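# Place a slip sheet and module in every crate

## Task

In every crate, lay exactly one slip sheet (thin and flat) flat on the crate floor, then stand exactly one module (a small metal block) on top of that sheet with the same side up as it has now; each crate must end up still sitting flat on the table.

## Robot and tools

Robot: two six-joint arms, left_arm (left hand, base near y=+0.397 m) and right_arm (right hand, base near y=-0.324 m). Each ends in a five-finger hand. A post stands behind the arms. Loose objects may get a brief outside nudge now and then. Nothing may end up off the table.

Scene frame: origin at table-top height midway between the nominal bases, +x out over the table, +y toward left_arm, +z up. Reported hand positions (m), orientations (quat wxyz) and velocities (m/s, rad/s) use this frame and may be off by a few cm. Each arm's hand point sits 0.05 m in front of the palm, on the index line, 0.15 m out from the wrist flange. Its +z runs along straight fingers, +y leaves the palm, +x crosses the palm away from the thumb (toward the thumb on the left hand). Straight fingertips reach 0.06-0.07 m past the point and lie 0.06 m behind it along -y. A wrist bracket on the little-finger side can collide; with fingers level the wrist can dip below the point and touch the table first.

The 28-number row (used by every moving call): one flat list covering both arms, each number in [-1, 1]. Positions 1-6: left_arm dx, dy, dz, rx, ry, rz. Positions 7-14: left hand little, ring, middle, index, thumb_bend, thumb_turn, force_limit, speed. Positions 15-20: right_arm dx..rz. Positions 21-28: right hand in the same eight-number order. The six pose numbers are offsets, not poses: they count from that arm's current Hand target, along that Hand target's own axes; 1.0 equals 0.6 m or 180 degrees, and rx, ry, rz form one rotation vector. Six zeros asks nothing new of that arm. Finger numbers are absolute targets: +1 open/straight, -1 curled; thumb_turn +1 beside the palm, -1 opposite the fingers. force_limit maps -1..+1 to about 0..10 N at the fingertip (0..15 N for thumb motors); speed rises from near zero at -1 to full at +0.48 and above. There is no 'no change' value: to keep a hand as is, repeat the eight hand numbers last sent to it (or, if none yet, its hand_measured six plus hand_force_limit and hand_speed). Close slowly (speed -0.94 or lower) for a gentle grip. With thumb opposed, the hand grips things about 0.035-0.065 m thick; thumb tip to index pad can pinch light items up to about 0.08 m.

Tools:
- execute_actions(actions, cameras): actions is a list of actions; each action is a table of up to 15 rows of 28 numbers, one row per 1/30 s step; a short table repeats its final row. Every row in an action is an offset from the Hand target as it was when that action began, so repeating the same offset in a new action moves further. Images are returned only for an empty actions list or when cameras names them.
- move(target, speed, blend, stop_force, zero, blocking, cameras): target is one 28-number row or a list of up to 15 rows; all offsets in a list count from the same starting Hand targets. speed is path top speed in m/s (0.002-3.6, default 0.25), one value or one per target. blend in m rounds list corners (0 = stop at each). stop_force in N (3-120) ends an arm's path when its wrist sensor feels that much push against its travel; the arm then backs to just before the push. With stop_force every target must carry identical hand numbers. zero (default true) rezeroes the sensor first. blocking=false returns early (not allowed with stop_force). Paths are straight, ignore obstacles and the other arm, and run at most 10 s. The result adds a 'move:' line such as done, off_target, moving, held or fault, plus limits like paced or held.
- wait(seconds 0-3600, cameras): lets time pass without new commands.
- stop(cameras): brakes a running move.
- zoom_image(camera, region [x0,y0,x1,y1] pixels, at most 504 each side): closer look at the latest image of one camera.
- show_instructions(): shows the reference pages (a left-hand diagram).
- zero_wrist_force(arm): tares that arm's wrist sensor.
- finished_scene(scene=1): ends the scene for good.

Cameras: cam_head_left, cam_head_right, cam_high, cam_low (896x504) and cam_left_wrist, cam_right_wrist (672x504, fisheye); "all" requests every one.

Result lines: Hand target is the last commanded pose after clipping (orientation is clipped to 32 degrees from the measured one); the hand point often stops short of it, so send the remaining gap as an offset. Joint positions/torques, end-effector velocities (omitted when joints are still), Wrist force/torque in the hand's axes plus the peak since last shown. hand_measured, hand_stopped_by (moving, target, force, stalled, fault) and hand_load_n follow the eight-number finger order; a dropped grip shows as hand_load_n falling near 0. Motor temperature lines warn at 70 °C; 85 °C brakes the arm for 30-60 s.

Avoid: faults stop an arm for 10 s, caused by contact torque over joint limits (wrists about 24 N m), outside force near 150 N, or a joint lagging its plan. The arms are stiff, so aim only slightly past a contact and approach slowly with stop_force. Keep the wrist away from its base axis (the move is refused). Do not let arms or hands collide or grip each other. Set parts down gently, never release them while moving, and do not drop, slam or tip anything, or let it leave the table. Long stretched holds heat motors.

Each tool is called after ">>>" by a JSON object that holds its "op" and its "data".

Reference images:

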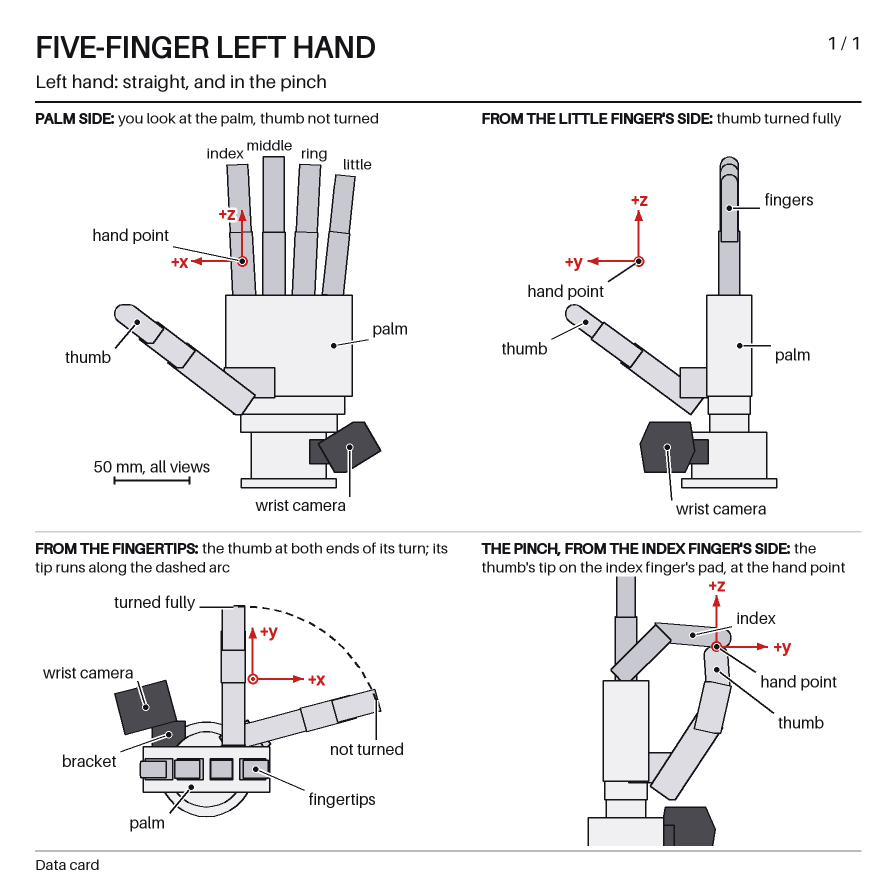

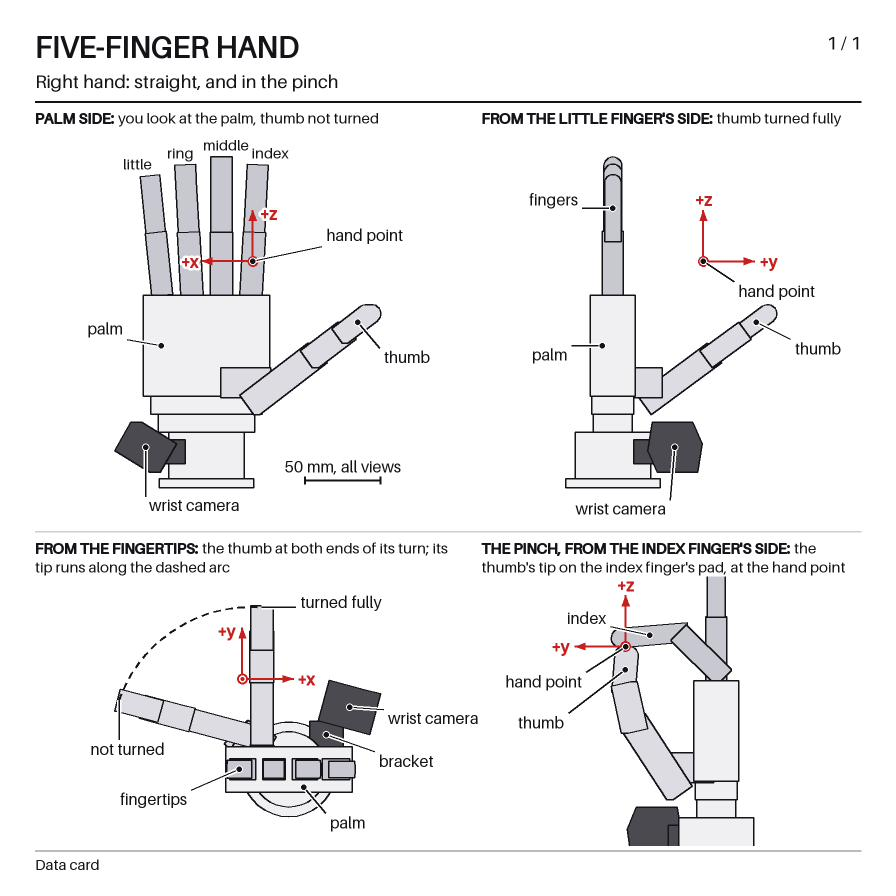

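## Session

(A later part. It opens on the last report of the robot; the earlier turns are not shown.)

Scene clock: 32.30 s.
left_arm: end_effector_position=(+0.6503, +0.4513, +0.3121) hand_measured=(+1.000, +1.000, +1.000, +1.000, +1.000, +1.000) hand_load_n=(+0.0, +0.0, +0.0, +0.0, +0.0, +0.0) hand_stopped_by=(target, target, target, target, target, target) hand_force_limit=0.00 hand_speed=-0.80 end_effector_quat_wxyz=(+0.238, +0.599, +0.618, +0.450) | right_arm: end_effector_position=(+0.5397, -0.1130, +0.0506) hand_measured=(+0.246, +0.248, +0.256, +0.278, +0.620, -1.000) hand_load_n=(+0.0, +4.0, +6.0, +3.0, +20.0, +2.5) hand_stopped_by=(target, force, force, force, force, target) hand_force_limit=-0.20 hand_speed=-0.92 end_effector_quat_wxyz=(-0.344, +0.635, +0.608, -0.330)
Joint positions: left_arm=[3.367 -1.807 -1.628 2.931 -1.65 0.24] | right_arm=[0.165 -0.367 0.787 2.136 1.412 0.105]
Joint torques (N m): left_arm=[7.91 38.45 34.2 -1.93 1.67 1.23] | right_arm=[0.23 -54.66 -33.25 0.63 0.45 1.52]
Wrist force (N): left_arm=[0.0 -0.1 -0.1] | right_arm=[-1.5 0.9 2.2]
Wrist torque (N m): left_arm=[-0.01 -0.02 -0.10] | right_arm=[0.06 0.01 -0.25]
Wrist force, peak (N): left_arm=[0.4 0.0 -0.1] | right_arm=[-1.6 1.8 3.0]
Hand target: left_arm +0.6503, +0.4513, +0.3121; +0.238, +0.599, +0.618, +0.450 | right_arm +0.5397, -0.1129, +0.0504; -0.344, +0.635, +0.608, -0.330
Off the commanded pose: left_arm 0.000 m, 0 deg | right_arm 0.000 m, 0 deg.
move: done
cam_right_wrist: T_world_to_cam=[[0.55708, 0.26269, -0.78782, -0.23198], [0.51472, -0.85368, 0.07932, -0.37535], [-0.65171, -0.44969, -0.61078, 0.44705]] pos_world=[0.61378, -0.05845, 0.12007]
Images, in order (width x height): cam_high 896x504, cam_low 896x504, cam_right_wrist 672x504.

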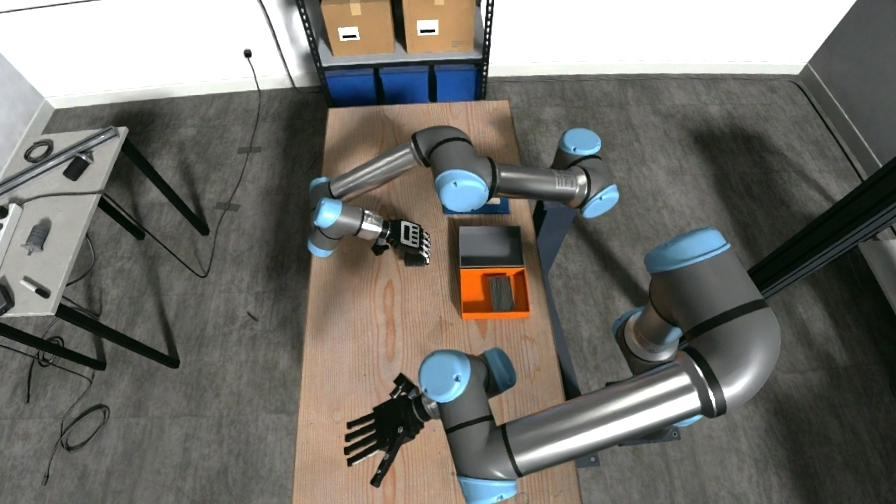

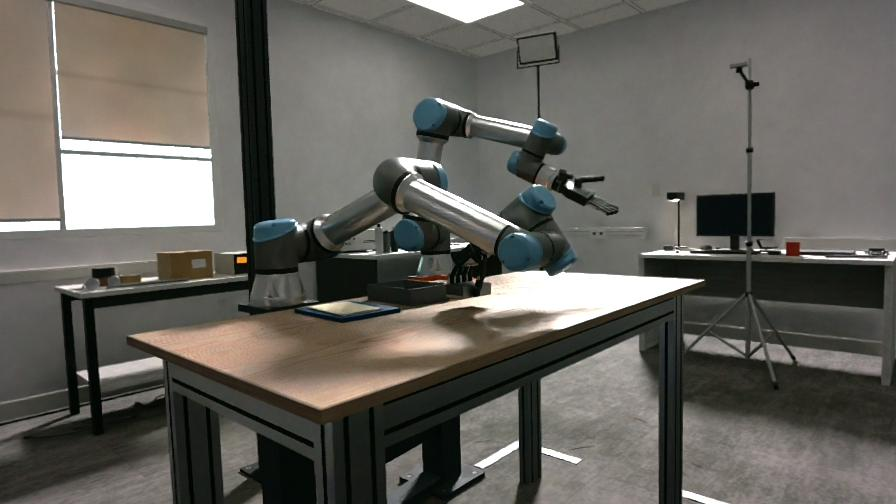

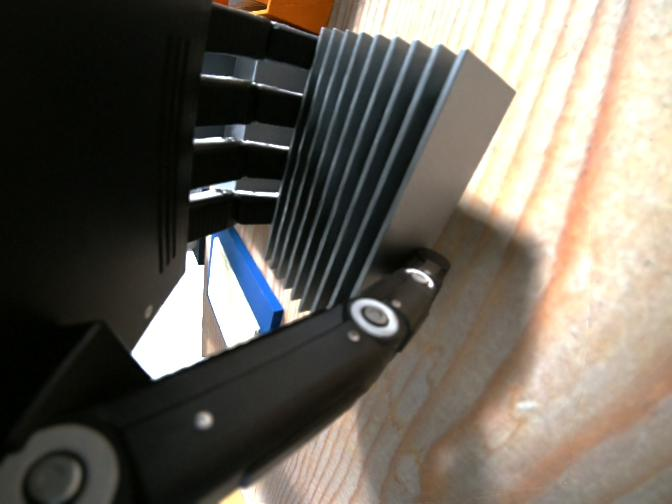

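>>> {"op": "move", "data": {"target": [0,0,0,0,0,0,1,1,1,1,1,1,0,-0.8,0,0.0456,0.0296,0,0,0,0.245,0.248,0.1,0.1,0.3,-1,-0.2,-0.92], "speed": 0.01, "stop_force": 3, "cameras": ["cam_right_wrist","cam_low"]}}

>>> {"op": "zoom_image", "data": {"camera": "cam_low", "region": [380, 200, 560, 320]}}

Scene clock: 36.47 s.
left_arm: end_effector_position=(+0.6503, +0.4513, +0.3121) hand_measured=(+1.000, +1.000, +1.000, +1.000, +1.000, +1.000) hand_load_n=(+0.0, +0.0, +0.0, +0.0, +0.0, +0.0) hand_stopped_by=(target, target, target, target, target, target) hand_force_limit=0.00 hand_speed=-0.80 end_effector_quat_wxyz=(+0.238, +0.599, +0.618, +0.450) | right_arm: end_effector_position=(+0.5397, -0.1129, +0.0224) hand_measured=(+0.246, +0.250, +0.258, +0.278, +0.620, -1.000) hand_load_n=(+0.0, +4.5, +6.0, +3.5, +19.5, +2.5) hand_stopped_by=(target, force, force, force, force, target) hand_force_limit=-0.20 hand_speed=-0.92 end_effector_quat_wxyz=(-0.344, +0.635, +0.608, -0.330)
Joint positions: left_arm=[3.367 -1.807 -1.628 2.931 -1.65 0.24] | right_arm=[0.165 -0.327 0.781 2.102 1.412 0.105]
Joint torques (N m): left_arm=[6.56 38.76 33.63 -1.83 1.47 1.31] | right_arm=[6.46 -69.5 -3.72 4.62 -0.58 2.02]
Wrist force (N): left_arm=[0.1 -0.1 0.1] | right_arm=[-1.7 -1.6 1.0]
Wrist torque (N m): left_arm=[-0.02 -0.01 -0.10] | right_arm=[-0.08 0.04 -0.24]
Wrist force, peak (N): left_arm=[0.4 -0.1 -0.1] | right_arm=[-1.7 -8.0 -4.8]
Hand target: left_arm +0.6503, +0.4513, +0.3121; +0.238, +0.599, +0.618, +0.450 | right_arm +0.5397, -0.1129, +0.0224; -0.344, +0.635, +0.608, -0.330 (not the last commanded pose)
Off the commanded pose: left_arm 0.000 m, 0 deg | right_arm 0.005 m, 0 deg.
move: contact (right_arm)
cam_right_wrist: T_world_to_cam=[[0.55708, 0.2626, -0.78785, -0.25426], [0.51464, -0.85372, 0.07935, -0.37312], [-0.65177, -0.44966, -0.61074, 0.42993]] pos_world=[0.61388, -0.05845, 0.09187]
Images, in order (width x height): cam_low 896x504, cam_right_wrist 672x504.

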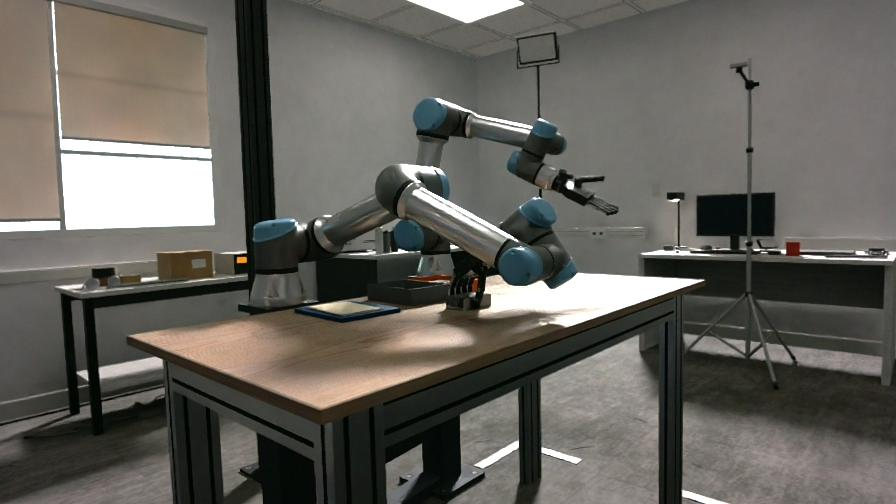

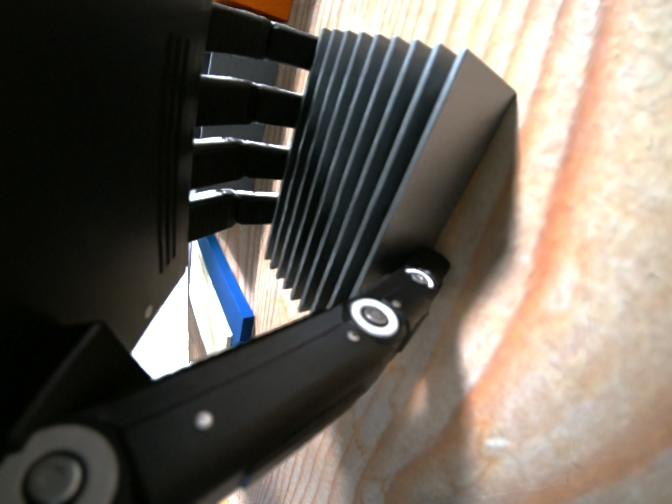

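Scaled by 2.800 from the camera's image (finer frame: 1280x720).

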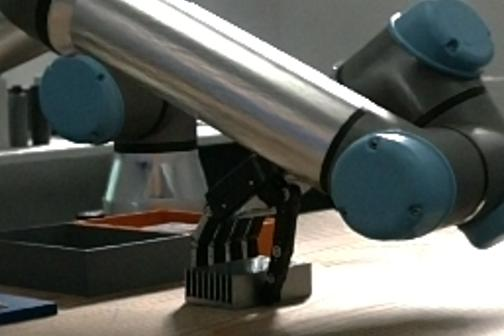

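>>> {"op": "move", "data": {"target": [0,0,0,0,0,0,1,1,1,1,1,1,0,-0.8,0,0,0,0,0,0,0.5,0.5,0.5,0.5,0.75,-1,-0.2,-0.9], "cameras": ["cam_right_wrist","cam_low"]}}

>>> {"op": "zoom_image", "data": {"camera": "cam_low", "region": [380, 200, 560, 320]}}

Scene clock: 37.83 s.
left_arm: end_effector_position=(+0.6503, +0.4513, +0.3121) hand_measured=(+1.000, +1.000, +1.000, +1.000, +1.000, +1.000) hand_load_n=(+0.0, +0.0, +0.0, +0.0, +0.0, +0.0) hand_stopped_by=(target, target, target, target, target, target) hand_force_limit=0.00 hand_speed=-0.80 end_effector_quat_wxyz=(+0.238, +0.599, +0.618, +0.450) | right_arm: end_effector_position=(+0.5397, -0.1129, +0.0224) hand_measured=(+0.500, +0.500, +0.500, +0.500, +0.750, -1.000) hand_load_n=(+0.0, +0.0, +0.0, -0.5, +0.0, +0.0) hand_stopped_by=(target, target, target, target, target, target) hand_force_limit=-0.20 hand_speed=-0.90 end_effector_quat_wxyz=(-0.344, +0.635, +0.608, -0.330)
Joint positions: left_arm=[3.367 -1.807 -1.628 2.931 -1.65 0.24] | right_arm=[0.165 -0.327 0.781 2.102 1.412 0.105]
Joint torques (N m): left_arm=[7.13 38.59 33.93 -1.87 1.48 1.37] | right_arm=[6.33 -69.35 -7.05 4.16 -0.56 2.26]
Wrist force (N): left_arm=[0.0 -0.2 -0.1] | right_arm=[-1.4 -1.5 1.0]
Wrist torque (N m): left_arm=[-0.02 -0.01 -0.09] | right_arm=[-0.05 0.02 -0.30]
Wrist force, peak (N): left_arm=[0.3 0.2 0.0] | right_arm=[-1.3 0.8 2.5]
Hand target: left_arm +0.6503, +0.4513, +0.3121; +0.238, +0.599, +0.618, +0.450 | right_arm +0.5397, -0.1129, +0.0224; -0.344, +0.635, +0.608, -0.330
Off the commanded pose: left_arm 0.000 m, 0 deg | right_arm 0.000 m, 0 deg.
move: done
cam_right_wrist: T_world_to_cam=[[0.55703, 0.26256, -0.78789, -0.25417], [0.51465, -0.85372, 0.07935, -0.37307], [-0.6518, -0.44969, -0.61068, 0.42988]] pos_world=[0.61378, -0.05845, 0.09187]
Images, in order (width x height): cam_low 896x504, cam_right_wrist 672x504.

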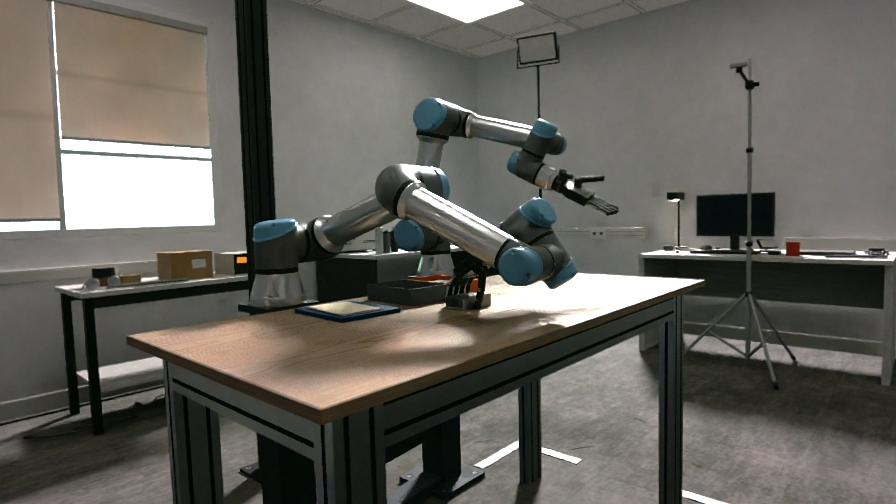

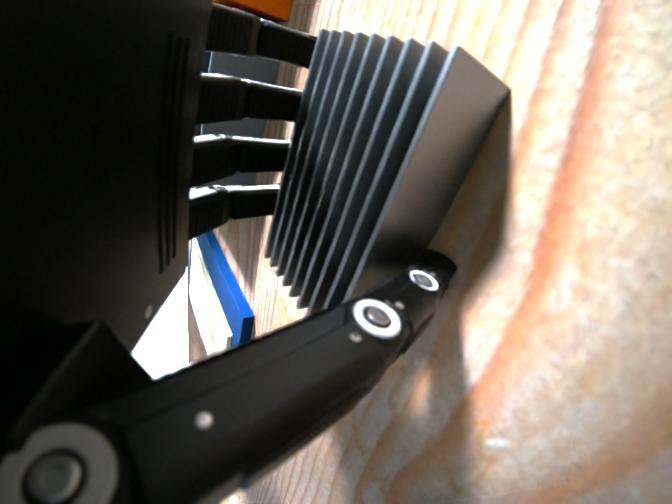

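Scaled by 2.800 from the camera's image (finer frame: 1280x720).

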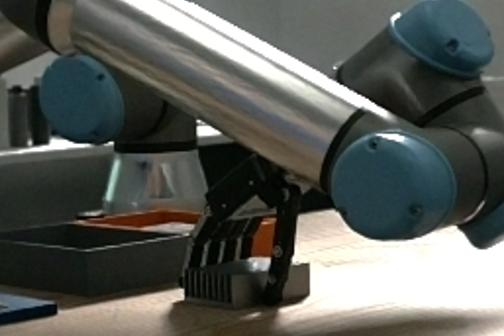

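>>> {"op": "move", "data": {"target": [[0,0,0,0,0,0,1,1,1,1,1,1,0,-0.8,0,-0.1258,-0.0818,0,0,0,0.5,0.5,0.5,0.5,0.75,-1,-0.6,-0.5],[0,0,0,0,0,0,1,1,1,1,1,1,0,-0.8,0.2263,-0.3395,0.2512,0,-0.0163,-0.0106,0.5,0.5,0.5,0.5,0.75,-1,-0.6,-0.5],[0,0,0,0,0,0,1,1,1,1,1,1,0,-0.8,0.2263,-0.2472,0.3112,0,-0.0163,-0.0106,0.5,0.5,0.5,0.5,0.7,-1,-0.6,-0.5]], "speed": [0.06,0.2,0.12], "blend": [0.02,0.02,0], "cameras": ["cam_right_wrist","cam_high","cam_low"]}}

>>> {"op": "zoom_image", "data": {"camera": "cam_low", "region": [380, 200, 560, 320]}}

>>> {"op": "zoom_image", "data": {"camera": "cam_high", "region": [380, 150, 560, 330]}}

Scene clock: 42.70 s.
left_arm: end_effector_position=(+0.6503, +0.4513, +0.3121) hand_measured=(+1.000, +1.000, +1.000, +1.000, +1.000, +1.000) hand_load_n=(+0.0, +0.0, +0.0, +0.0, +0.0, +0.0) hand_stopped_by=(target, target, target, target, target, target) hand_force_limit=0.00 hand_speed=-0.80 end_effector_quat_wxyz=(+0.238, +0.599, +0.618, +0.450) | right_arm: end_effector_position=(+0.3084, +0.0331, +0.0449) hand_measured=(+0.500, +0.500, +0.500, +0.500, +0.700, -1.000) hand_load_n=(+0.0, +0.0, +0.0, +0.0, +0.0, +0.0) hand_stopped_by=(target, target, target, target, target, target) hand_force_limit=-0.60 hand_speed=-0.50 end_effector_quat_wxyz=(-0.334, +0.616, +0.627, -0.340)
Joint positions: left_arm=[3.367 -1.807 -1.628 2.931 -1.65 0.24] | right_arm=[0.517 -0.637 1.374 1.772 1.173 0.277]
Joint torques (N m): left_arm=[6.97 37.99 33.61 -1.96 1.65 1.18] | right_arm=[8.19 -43.27 -28.04 0.41 -1.76 2.95]
Wrist force (N): left_arm=[0.3 0.0 0.1] | right_arm=[-1.9 -1.1 1.2]
Wrist torque (N m): left_arm=[0.00 -0.05 -0.09] | right_arm=[-0.03 0.12 -0.42]
Wrist force, peak (N): left_arm=[0.1 -0.4 0.1] | right_arm=[-1.4 -2.4 1.4]
Hand target: left_arm +0.6503, +0.4513, +0.3121; +0.238, +0.599, +0.618, +0.450 | right_arm +0.3084, +0.0331, +0.0449; -0.334, +0.616, +0.627, -0.340
Off the commanded pose: left_arm 0.000 m, 0 deg | right_arm 0.000 m, 0 deg.
move: done
cam_right_wrist: T_world_to_cam=[[0.53997, 0.29608, -0.78789, -0.14181], [0.56579, -0.82072, 0.07934, -0.14807], [-0.62315, -0.48862, -0.61068, 0.35101]] pos_world=[0.37908, 0.09198, 0.11437]
Images, in order (width x height): cam_high 896x504, cam_low 896x504, cam_right_wrist 672x504.

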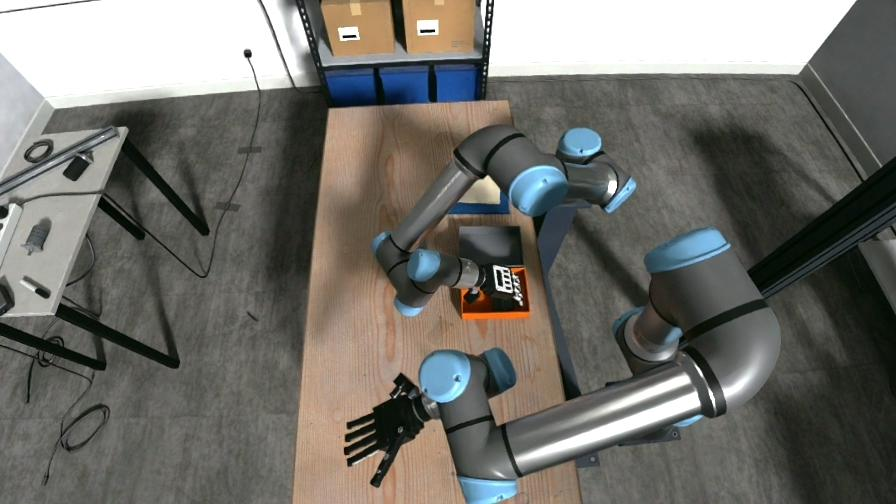

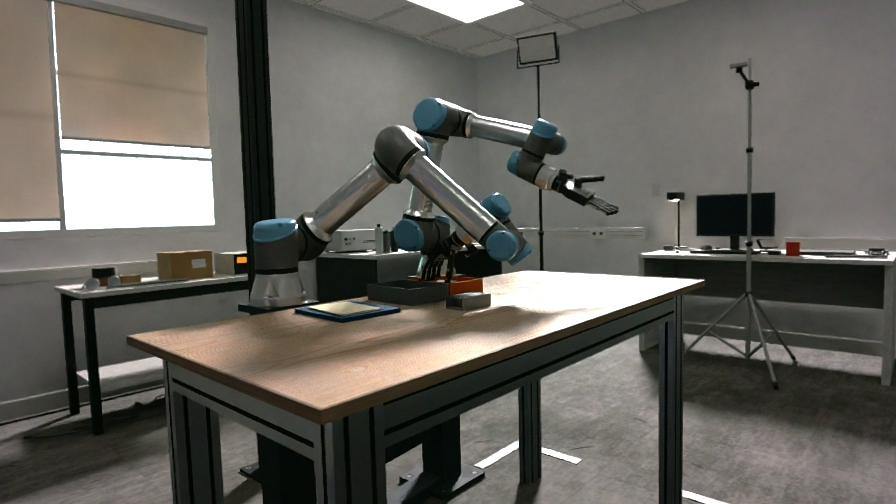

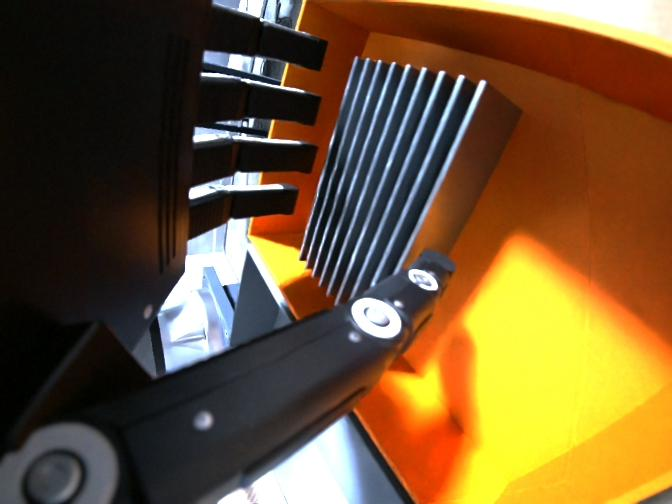

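Scaled by 2.800 from the camera's image (finer frame: 1280x720).

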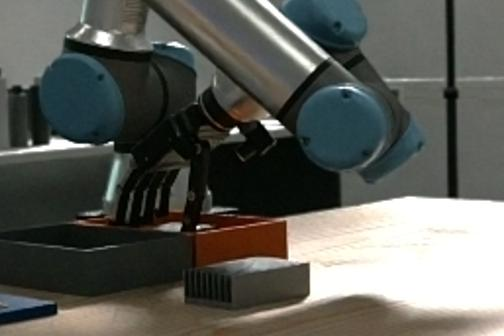

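Scaled by 2.800 from the camera's image (finer frame: 1280x720).

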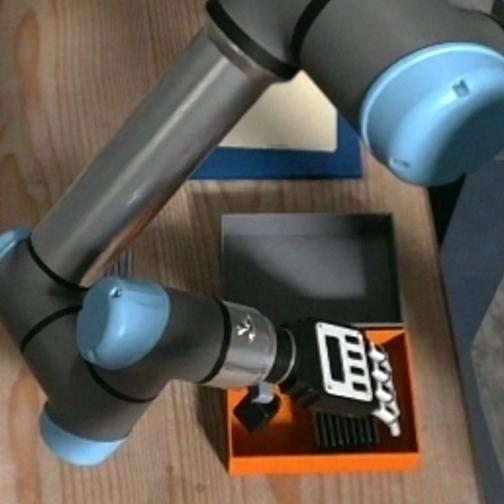

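>>> {"op": "move", "data": {"target": [0,0,0,0,0,0,1,1,1,1,1,1,0,-0.8,0,0.03775,0.02453,0,0,0,0.5,0.5,0.5,0.5,0.7,-1,-0.6,-0.5], "speed": 0.01, "stop_force": 3, "cameras": ["cam_right_wrist"]}}

Scene clock: 46.07 s.
left_arm: end_effector_position=(+0.6503, +0.4513, +0.3121) hand_measured=(+1.000, +1.000, +1.000, +1.000, +1.000, +1.000) hand_load_n=(+0.0, +0.0, +0.0, +0.0, +0.0, +0.0) hand_stopped_by=(target, target, target, target, target, target) hand_force_limit=0.00 hand_speed=-0.80 end_effector_quat_wxyz=(+0.238, +0.599, +0.618, +0.450) | right_arm: end_effector_position=(+0.3085, +0.0331, +0.0236) hand_measured=(+0.500, +0.500, +0.500, +0.500, +0.700, -1.000) hand_load_n=(-0.5, +0.0, +0.0, +0.0, +0.0, +0.0) hand_stopped_by=(target, target, target, target, target, target) hand_force_limit=-0.60 hand_speed=-0.50 end_effector_quat_wxyz=(-0.334, +0.616, +0.627, -0.340)
Joint positions: left_arm=[3.367 -1.807 -1.628 2.931 -1.65 0.24] | right_arm=[0.517 -0.603 1.371 1.74 1.173 0.277]
Joint torques (N m): left_arm=[6.07 38.75 32.67 -1.87 1.53 1.18] | right_arm=[5.25 -60.4 -3.34 4.57 -0.93 1.9]
Wrist force (N): left_arm=[0.1 0.0 0.2] | right_arm=[-1.6 -1.2 0.8]
Wrist torque (N m): left_arm=[-0.01 -0.01 -0.10] | right_arm=[-0.02 0.06 -0.40]
Wrist force, peak (N): left_arm=[0.4 -0.1 -0.1] | right_arm=[-2.9 -5.0 -2.4]
Hand target: left_arm +0.6503, +0.4513, +0.3121; +0.238, +0.599, +0.618, +0.450 | right_arm +0.3084, +0.0331, +0.0236; -0.334, +0.616, +0.627, -0.340 (not the last commanded pose)
Off the commanded pose: left_arm 0.000 m, 0 deg | right_arm 0.006 m, 0 deg.
move: contact (right_arm)
cam_right_wrist: T_world_to_cam=[[0.54005, 0.29614, -0.78781, -0.15856], [0.56582, -0.8207, 0.07937, -0.1464], [-0.62305, -0.48862, -0.61078, 0.33803]] pos_world=[0.37908, 0.09198, 0.09317]

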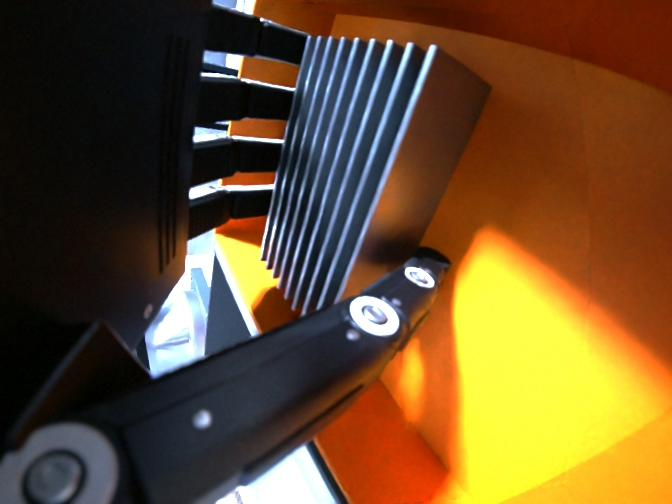

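>>> {"op": "move", "data": {"target": [0,0,0,0,0,0,1,1,1,1,1,1,0,-0.8,0,0,0,0,-0.007,-0.0045,0.2,0.2,0.2,0.2,0.4,-1,-0.6,-0.92], "cameras": []}}

>>> {"op": "move", "data": {"target": [0,0,0,0,0,0,1,1,1,1,1,1,0,-0.8,0,-0.0035,-0.0023,0,0,0,0.2,0.1,0.1,0.1,0.3,-1,-0.4,-0.94], "speed": 0.02, "cameras": ["cam_right_wrist"]}}

Scene clock: 47.47 s.
left_arm: end_effector_position=(+0.6503, +0.4513, +0.3121) hand_measured=(+1.000, +1.000, +1.000, +1.000, +1.000, +1.000) hand_load_n=(+0.0, +0.0, +0.0, +0.0, +0.0, +0.0) hand_stopped_by=(target, target, target, target, target, target) hand_force_limit=0.00 hand_speed=-0.80 end_effector_quat_wxyz=(+0.238, +0.599, +0.618, +0.450) | right_arm: end_effector_position=(+0.3084, +0.0331, +0.0237) hand_measured=(+0.292, +0.306, +0.322, +0.330, +0.614, -1.000) hand_load_n=(+2.5, +1.0, +1.0, +1.0, +5.5, +2.0) hand_stopped_by=(force, force, force, force, force, target) hand_force_limit=-0.60 hand_speed=-0.92 end_effector_quat_wxyz=(-0.330, +0.608, +0.635, -0.344)
Joint positions: left_arm=[3.367 -1.807 -1.628 2.931 -1.65 0.24] | right_arm=[0.524 -0.598 1.363 1.749 1.188 0.266]
Joint torques (N m): left_arm=[8.75 37.73 33.07 -1.73 1.61 1.12] | right_arm=[8.08 -44.34 -27.5 1.09 0.79 -2.96]
Wrist force (N): left_arm=[0.0 -0.1 0.2] | right_arm=[-1.8 -9.3 -3.3]
Wrist torque (N m): left_arm=[-0.02 0.00 -0.10] | right_arm=[-0.38 0.20 -0.55]
Wrist force, peak (N): left_arm=[0.2 -0.3 0.1] | right_arm=[-1.6 -9.6 -3.5]
Hand target: left_arm +0.6503, +0.4513, +0.3121; +0.238, +0.599, +0.618, +0.450 | right_arm +0.3084, +0.0331, +0.0236; -0.330, +0.608, +0.635, -0.344
Off the commanded pose: left_arm 0.000 m, 0 deg | right_arm 0.000 m, 0 deg.
move: done

Scene clock: 48.00 s.
left_arm: end_effector_position=(+0.6503, +0.4513, +0.3121) hand_measured=(+1.000, +1.000, +1.000, +1.000, +1.000, +1.000) hand_load_n=(+0.0, +0.0, +0.0, +0.0, +0.0, +0.0) hand_stopped_by=(target, target, target, target, target, target) hand_force_limit=0.00 hand_speed=-0.80 end_effector_quat_wxyz=(+0.238, +0.599, +0.618, +0.450) | right_arm: end_effector_position=(+0.3084, +0.0331, +0.0261) hand_measured=(+0.292, +0.274, +0.272, +0.290, +0.618, -1.000) hand_load_n=(+0.0, +1.5, +4.0, +1.5, +16.0, +1.5) hand_stopped_by=(force, force, force, force, force, target) hand_force_limit=-0.40 hand_speed=-0.94 end_effector_quat_wxyz=(-0.330, +0.608, +0.635, -0.344)
Joint positions: left_arm=[3.367 -1.807 -1.628 2.931 -1.65 0.24] | right_arm=[0.524 -0.603 1.363 1.753 1.188 0.266]
Joint torques (N m): left_arm=[6.11 37.96 33.37 -1.74 1.67 1.01] | right_arm=[6.68 -60.24 0.04 4.94 0.29 -2.91]
Wrist force (N): left_arm=[0.0 -0.1 0.0] | right_arm=[-1.8 1.1 2.2]
Wrist torque (N m): left_arm=[0.00 0.00 -0.10] | right_arm=[0.08 0.06 -0.24]
Wrist force, peak (N): left_arm=[0.3 -0.1 0.2] | right_arm=[-1.4 -9.6 -3.3]
Hand target: left_arm +0.6503, +0.4513, +0.3121; +0.238, +0.599, +0.618, +0.450 | right_arm +0.3084, +0.0331, +0.0262; -0.330, +0.608, +0.635, -0.344
Off the commanded pose: left_arm 0.000 m, 0 deg | right_arm 0.000 m, 0 deg.
move: done
cam_right_wrist: T_world_to_cam=[[0.53207, 0.31001, -0.7879, -0.15463], [0.58712, -0.80559, 0.07951, -0.15371], [-0.61007, -0.5049, -0.61064, 0.33616]] pos_world=[0.3776, 0.09384, 0.09567]

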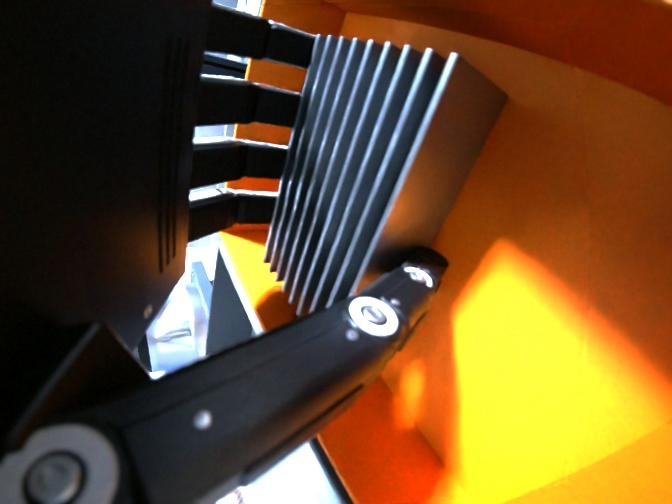

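>>> {"op": "move", "data": {"target": [[0,0,0,0,0,0,1,1,1,1,1,1,0,-0.8,0,-0.1119,-0.0727,0,0,0,0.2,0.1,0.1,0.1,0.3,-1,-0.4,-0.94],[0,0,0,0,0,0,1,1,1,1,1,1,0,-0.8,-0.0168,0.0983,-0.3962,0,0,0,0.2,0.1,0.1,0.1,0.3,-1,-0.4,-0.94],[0,0,0,0,0,0,1,1,1,1,1,1,0,-0.8,-0.0168,0.1766,-0.3453,0,0,0,0.2,0.1,0.1,0.1,0.3,-1,-0.4,-0.94]], "speed": 0.12, "blend": [0.02,0.02,0], "cameras": ["cam_right_wrist","cam_low"]}}

>>> {"op": "move", "data": {"target": [0,0,0,0,0,0,1,1,1,1,1,1,0,-0.8,0,0.0456,0.0296,0,0,0,0.2,0.1,0.1,0.1,0.3,-1,-0.4,-0.94], "speed": 0.01, "stop_force": 3, "cameras": ["cam_right_wrist"]}}

Scene clock: 51.97 s.
left_arm: end_effector_position=(+0.6503, +0.4513, +0.3121) hand_measured=(+1.000, +1.000, +1.000, +1.000, +1.000, +1.000) hand_load_n=(+0.0, +0.0, +0.5, +0.0, +0.0, +0.0) hand_stopped_by=(target, target, target, target, target, target) hand_force_limit=0.00 hand_speed=-0.80 end_effector_quat_wxyz=(+0.238, +0.599, +0.618, +0.450) | right_arm: end_effector_position=(+0.5384, +0.0321, +0.0504) hand_measured=(+0.292, +0.274, +0.272, +0.290, +0.618, -1.000) hand_load_n=(+0.0, +1.5, +4.0, +1.5, +16.0, +2.0) hand_stopped_by=(force, force, force, force, force, target) hand_force_limit=-0.40 hand_speed=-0.94 end_effector_quat_wxyz=(-0.332, +0.612, +0.639, -0.329)
Joint positions: left_arm=[3.367 -1.807 -1.628 2.931 -1.65 0.24] | right_arm=[0.373 -0.016 0.035 2.496 1.294 0.169]
Joint torques (N m): left_arm=[6.38 37.03 32.28 -1.74 1.63 1.03] | right_arm=[-8.04 -61.45 -35.19 0.4 -1.98 -2.91]
Wrist force (N): left_arm=[0.1 0.1 0.0] | right_arm=[-1.9 0.9 1.8]
Wrist torque (N m): left_arm=[0.01 -0.02 -0.10] | right_arm=[0.08 0.08 -0.24]
Wrist force, peak (N): left_arm=[-0.1 -0.4 -0.2] | right_arm=[-2.0 1.8 2.7]
Hand target: left_arm +0.6503, +0.4513, +0.3121; +0.238, +0.599, +0.618, +0.450 | right_arm +0.5401, +0.0331, +0.0503; -0.330, +0.608, +0.635, -0.344
Off the commanded pose: left_arm 0.000 m, 0 deg | right_arm 0.002 m, 2 deg.
elbow stopped short (right arm): the move would have taken joint 3 (elbow) straighter than the controller allows.
move: done
cam_right_wrist: T_world_to_cam=[[0.55243, 0.3209, -0.76932, -0.2698], [0.57542, -0.81455, 0.07343, -0.28454], [-0.60308, -0.48325, -0.63463, 0.48749]] pos_world=[0.60677, 0.09039, 0.12271]
Images, in order (width x height): cam_low 896x504, cam_right_wrist 672x504.

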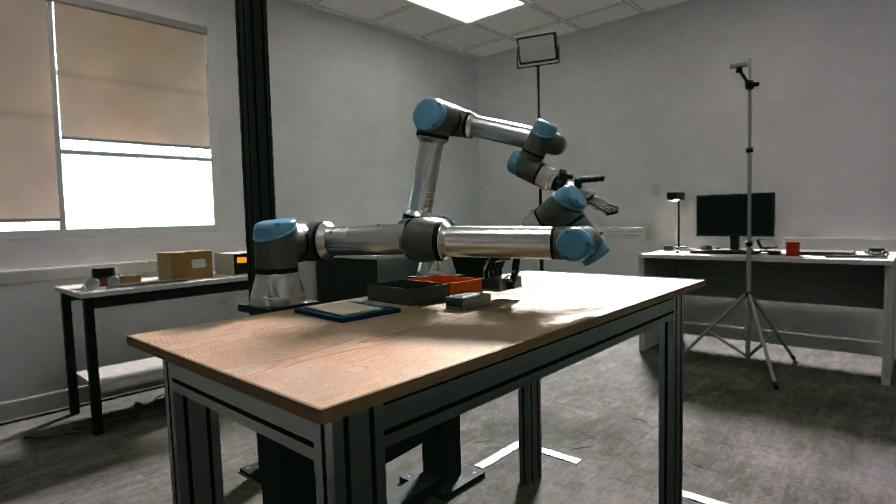

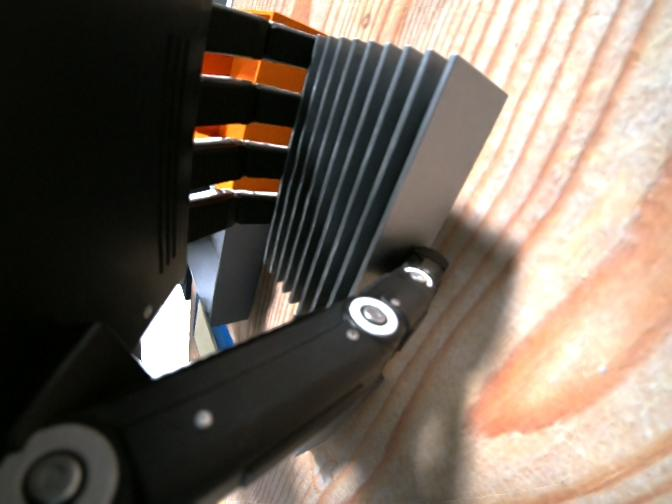

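Scene clock: 55.83 s.
left_arm: end_effector_position=(+0.6503, +0.4513, +0.3121) hand_measured=(+1.000, +1.000, +1.000, +1.000, +1.000, +1.000) hand_load_n=(+0.0, +0.0, +0.0, +0.0, +0.0, +0.0) hand_stopped_by=(target, target, target, target, target, target) hand_force_limit=0.00 hand_speed=-0.80 end_effector_quat_wxyz=(+0.238, +0.599, +0.618, +0.450) | right_arm: end_effector_position=(+0.5383, +0.0320, +0.0231) hand_measured=(+0.292, +0.274, +0.272, +0.290, +0.618, -1.000) hand_load_n=(+0.0, +1.5, +4.0, +1.5, +15.0, +2.0) hand_stopped_by=(force, force, force, force, force, target) hand_force_limit=-0.40 hand_speed=-0.94 end_effector_quat_wxyz=(-0.332, +0.612, +0.639, -0.328)
Joint positions: left_arm=[3.367 -1.807 -1.628 2.931 -1.65 0.24] | right_arm=[0.372 0.017 0.035 2.461 1.293 0.169]
Joint torques (N m): left_arm=[7.16 38.55 34.19 -1.59 1.51 1.07] | right_arm=[0.55 -74.9 -27.88 4.94 0.55 -1.99]
Wrist force (N): left_arm=[0.2 -0.2 0.0] | right_arm=[-1.7 0.3 1.9]
Wrist torque (N m): left_arm=[-0.02 -0.03 -0.09] | right_arm=[0.06 0.01 -0.24]
Wrist force, peak (N): left_arm=[0.1 -0.4 -0.2] | right_arm=[-1.9 -5.1 -1.5]
Hand target: left_arm +0.6503, +0.4513, +0.3121; +0.238, +0.599, +0.618, +0.450 | right_arm +0.5383, +0.0320, +0.0231; -0.332, +0.612, +0.639, -0.328 (not the last commanded pose)
Off the commanded pose: left_arm 0.000 m, 0 deg | right_arm 0.006 m, 2 deg.
elbow stopped short (right arm): the move would have taken joint 3 (elbow) straighter than the controller allows.
move: contact (right_arm)
cam_right_wrist: T_world_to_cam=[[0.55427, 0.32136, -0.7678, -0.29172], [0.57496, -0.81483, 0.07402, -0.28229], [-0.60184, -0.48248, -0.6364, 0.46935]] pos_world=[0.60647, 0.09019, 0.09561]

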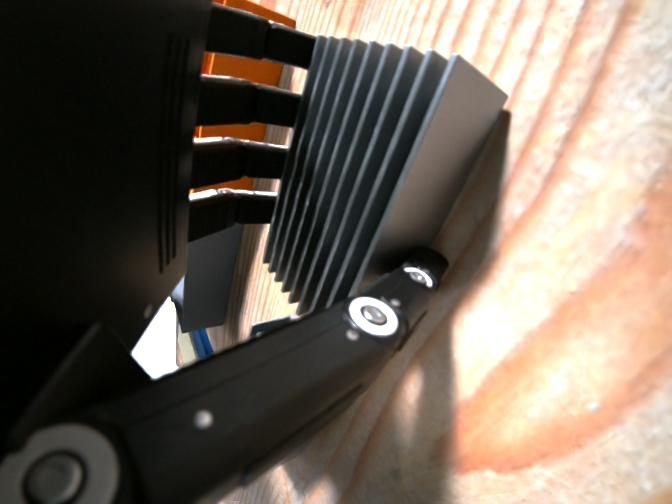

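>>> {"op": "move", "data": {"target": [0,0,0,0,0,0,1,1,1,1,1,1,0,-0.8,0,0.0024,0.0016,0,0,0,0.2,0.1,0.1,0.1,0.3,-1,-0.4,-0.94], "speed": 0.01, "cameras": ["cam_right_wrist"]}}

Scene clock: 56.57 s.
left_arm: end_effector_position=(+0.6503, +0.4513, +0.3121) hand_measured=(+1.000, +1.000, +1.000, +1.000, +1.000, +1.000) hand_load_n=(+0.0, +0.0, +0.0, +0.0, +0.0, +0.0) hand_stopped_by=(target, target, target, target, target, target) hand_force_limit=0.00 hand_speed=-0.80 end_effector_quat_wxyz=(+0.238, +0.599, +0.618, +0.450) | right_arm: end_effector_position=(+0.5382, +0.0320, +0.0215) hand_measured=(+0.292, +0.274, +0.272, +0.290, +0.618, -1.000) hand_load_n=(+0.0, +2.0, +4.0, +1.0, +15.0, +2.0) hand_stopped_by=(force, force, force, force, force, target) hand_force_limit=-0.40 hand_speed=-0.94 end_effector_quat_wxyz=(-0.332, +0.612, +0.639, -0.328)
Joint positions: left_arm=[3.367 -1.807 -1.628 2.931 -1.65 0.24] | right_arm=[0.372 0.019 0.035 2.459 1.293 0.169]
Joint torques (N m): left_arm=[6.74 37.55 32.25 -1.84 1.56 0.94] | right_arm=[4.63 -38.98 -23.31 -7.07 -1.03 -1.79]
Wrist force (N): left_arm=[0.1 0.0 -0.3] | right_arm=[-1.4 -27.6 -21.2]
Wrist torque (N m): left_arm=[0.01 -0.03 -0.09] | right_arm=[0.34 0.58 -0.80]
Wrist force, peak (N): left_arm=[0.2 -0.3 0.0] | right_arm=[-1.4 -27.6 -21.2]
Hand target: left_arm +0.6503, +0.4513, +0.3121; +0.238, +0.599, +0.618, +0.450 | right_arm +0.5383, +0.0320, +0.0213; -0.332, +0.612, +0.639, -0.328
Off the commanded pose: left_arm 0.000 m, 0 deg | right_arm 0.000 m, 0 deg.
elbow stopped short (right arm): the move would have taken joint 3 (elbow) straighter than the controller allows.
move: done
cam_right_wrist: T_world_to_cam=[[0.55433, 0.32141, -0.76773, -0.293], [0.57491, -0.81487, 0.07396, -0.28213], [-0.60183, -0.48238, -0.63649, 0.46833]] pos_world=[0.60647, 0.09019, 0.09401]

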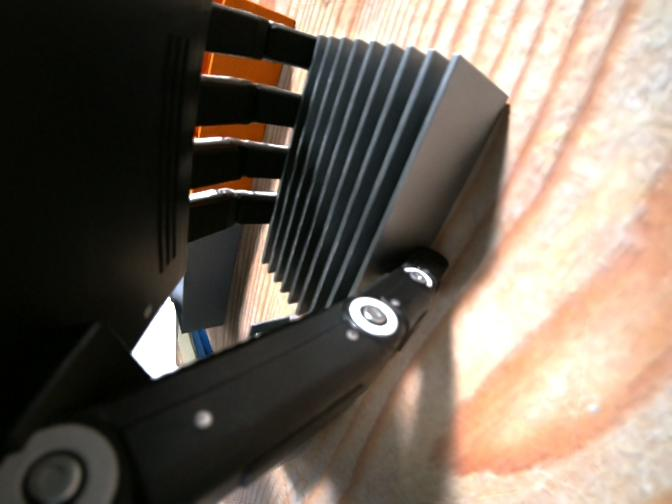

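>>> {"op": "move", "data": {"target": [0,0,0,0,0,0,1,1,1,1,1,1,0,-0.8,0,-0.0014,-0.0009,0,0,0,0.2,0.1,0.1,0.1,0.3,-1,-0.4,-0.94], "speed": 0.01, "cameras": []}}

>>> {"op": "move", "data": {"target": [0,0,0,0,0,0,1,1,1,1,1,1,0,-0.8,0,0,0,0,0,0,0.5,0.5,0.5,0.5,0.75,-1,-0.4,-0.9], "cameras": ["cam_right_wrist"]}}

Scene clock: 57.20 s.
left_arm: end_effector_position=(+0.6503, +0.4513, +0.3121) hand_measured=(+1.000, +1.000, +1.000, +1.000, +1.000, +1.000) hand_load_n=(+0.0, +0.0, +0.0, +0.0, +0.0, +0.0) hand_stopped_by=(target, target, target, target, target, target) hand_force_limit=0.00 hand_speed=-0.80 end_effector_quat_wxyz=(+0.238, +0.599, +0.618, +0.450) | right_arm: end_effector_position=(+0.5382, +0.0320, +0.0222) hand_measured=(+0.292, +0.274, +0.272, +0.290, +0.618, -1.000) hand_load_n=(+0.0, +1.5, +4.0, +1.5, +15.5, +2.0) hand_stopped_by=(force, force, force, force, force, target) hand_force_limit=-0.40 hand_speed=-0.94 end_effector_quat_wxyz=(-0.332, +0.612, +0.639, -0.328)
Joint positions: left_arm=[3.367 -1.807 -1.628 2.931 -1.65 0.24] | right_arm=[0.372 0.018 0.035 2.46 1.293 0.169]
Joint torques (N m): left_arm=[7.22 37.44 33.04 -1.69 1.51 0.75] | right_arm=[10.39 -64.97 -19.25 1.4 0.9 -1.4]
Wrist force (N): left_arm=[0.2 0.0 -0.1] | right_arm=[-2.9 -12.5 -8.5]
Wrist torque (N m): left_arm=[0.00 -0.03 -0.10] | right_arm=[0.29 0.32 -0.54]
Wrist force, peak (N): left_arm=[0.2 -0.1 0.1] | right_arm=[-1.4 -30.1 -23.2]
Hand target: left_arm +0.6503, +0.4513, +0.3121; +0.238, +0.599, +0.618, +0.450 | right_arm +0.5383, +0.0320, +0.0223; -0.332, +0.612, +0.639, -0.328
Off the commanded pose: left_arm 0.000 m, 0 deg | right_arm 0.000 m, 0 deg.
elbow stopped short (right arm): the move would have taken joint 3 (elbow) straighter than the controller allows.
move: done

Scene clock: 58.40 s.
left_arm: end_effector_position=(+0.6503, +0.4513, +0.3121) hand_measured=(+1.000, +1.000, +1.000, +1.000, +1.000, +1.000) hand_load_n=(+0.0, +0.0, +0.0, +0.0, +0.0, +0.0) hand_stopped_by=(target, target, target, target, target, target) hand_force_limit=0.00 hand_speed=-0.80 end_effector_quat_wxyz=(+0.238, +0.599, +0.618, +0.450) | right_arm: end_effector_position=(+0.5382, +0.0320, +0.0223) hand_measured=(+0.500, +0.500, +0.500, +0.500, +0.750, -1.000) hand_load_n=(+0.0, +0.0, +0.0, +0.0, +0.0, +0.0) hand_stopped_by=(target, target, target, target, target, target) hand_force_limit=-0.40 hand_speed=-0.90 end_effector_quat_wxyz=(-0.332, +0.612, +0.639, -0.328)
Joint positions: left_arm=[3.367 -1.807 -1.628 2.931 -1.65 0.24] | right_arm=[0.373 0.018 0.035 2.46 1.293 0.169]
Joint torques (N m): left_arm=[7.13 38.23 33.48 -1.84 1.47 0.92] | right_arm=[4.13 -66.88 -12.61 2.77 0.23 0.34]
Wrist force (N): left_arm=[-0.1 -0.2 -0.1] | right_arm=[-1.5 -0.8 0.9]
Wrist torque (N m): left_arm=[-0.03 0.00 -0.10] | right_arm=[0.06 0.04 -0.26]
Wrist force, peak (N): left_arm=[0.4 0.1 0.1] | right_arm=[-2.4 -8.9 -11.6]
Hand target: left_arm +0.6503, +0.4513, +0.3121; +0.238, +0.599, +0.618, +0.450 | right_arm +0.5383, +0.0320, +0.0223; -0.332, +0.612, +0.639, -0.328
Off the commanded pose: left_arm 0.000 m, 0 deg | right_arm 0.000 m, 0 deg.
elbow stopped short (right arm): the move would have taken joint 3 (elbow) straighter than the controller allows.
move: done
cam_right_wrist: T_world_to_cam=[[0.55424, 0.3214, -0.7678, -0.29232], [0.57499, -0.81481, 0.07398, -0.28224], [-0.60184, -0.48248, -0.6364, 0.46885]] pos_world=[0.60647, 0.09019, 0.09481]

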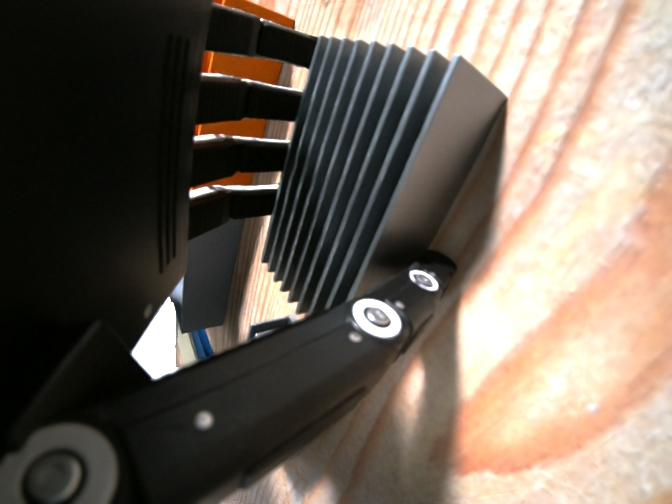

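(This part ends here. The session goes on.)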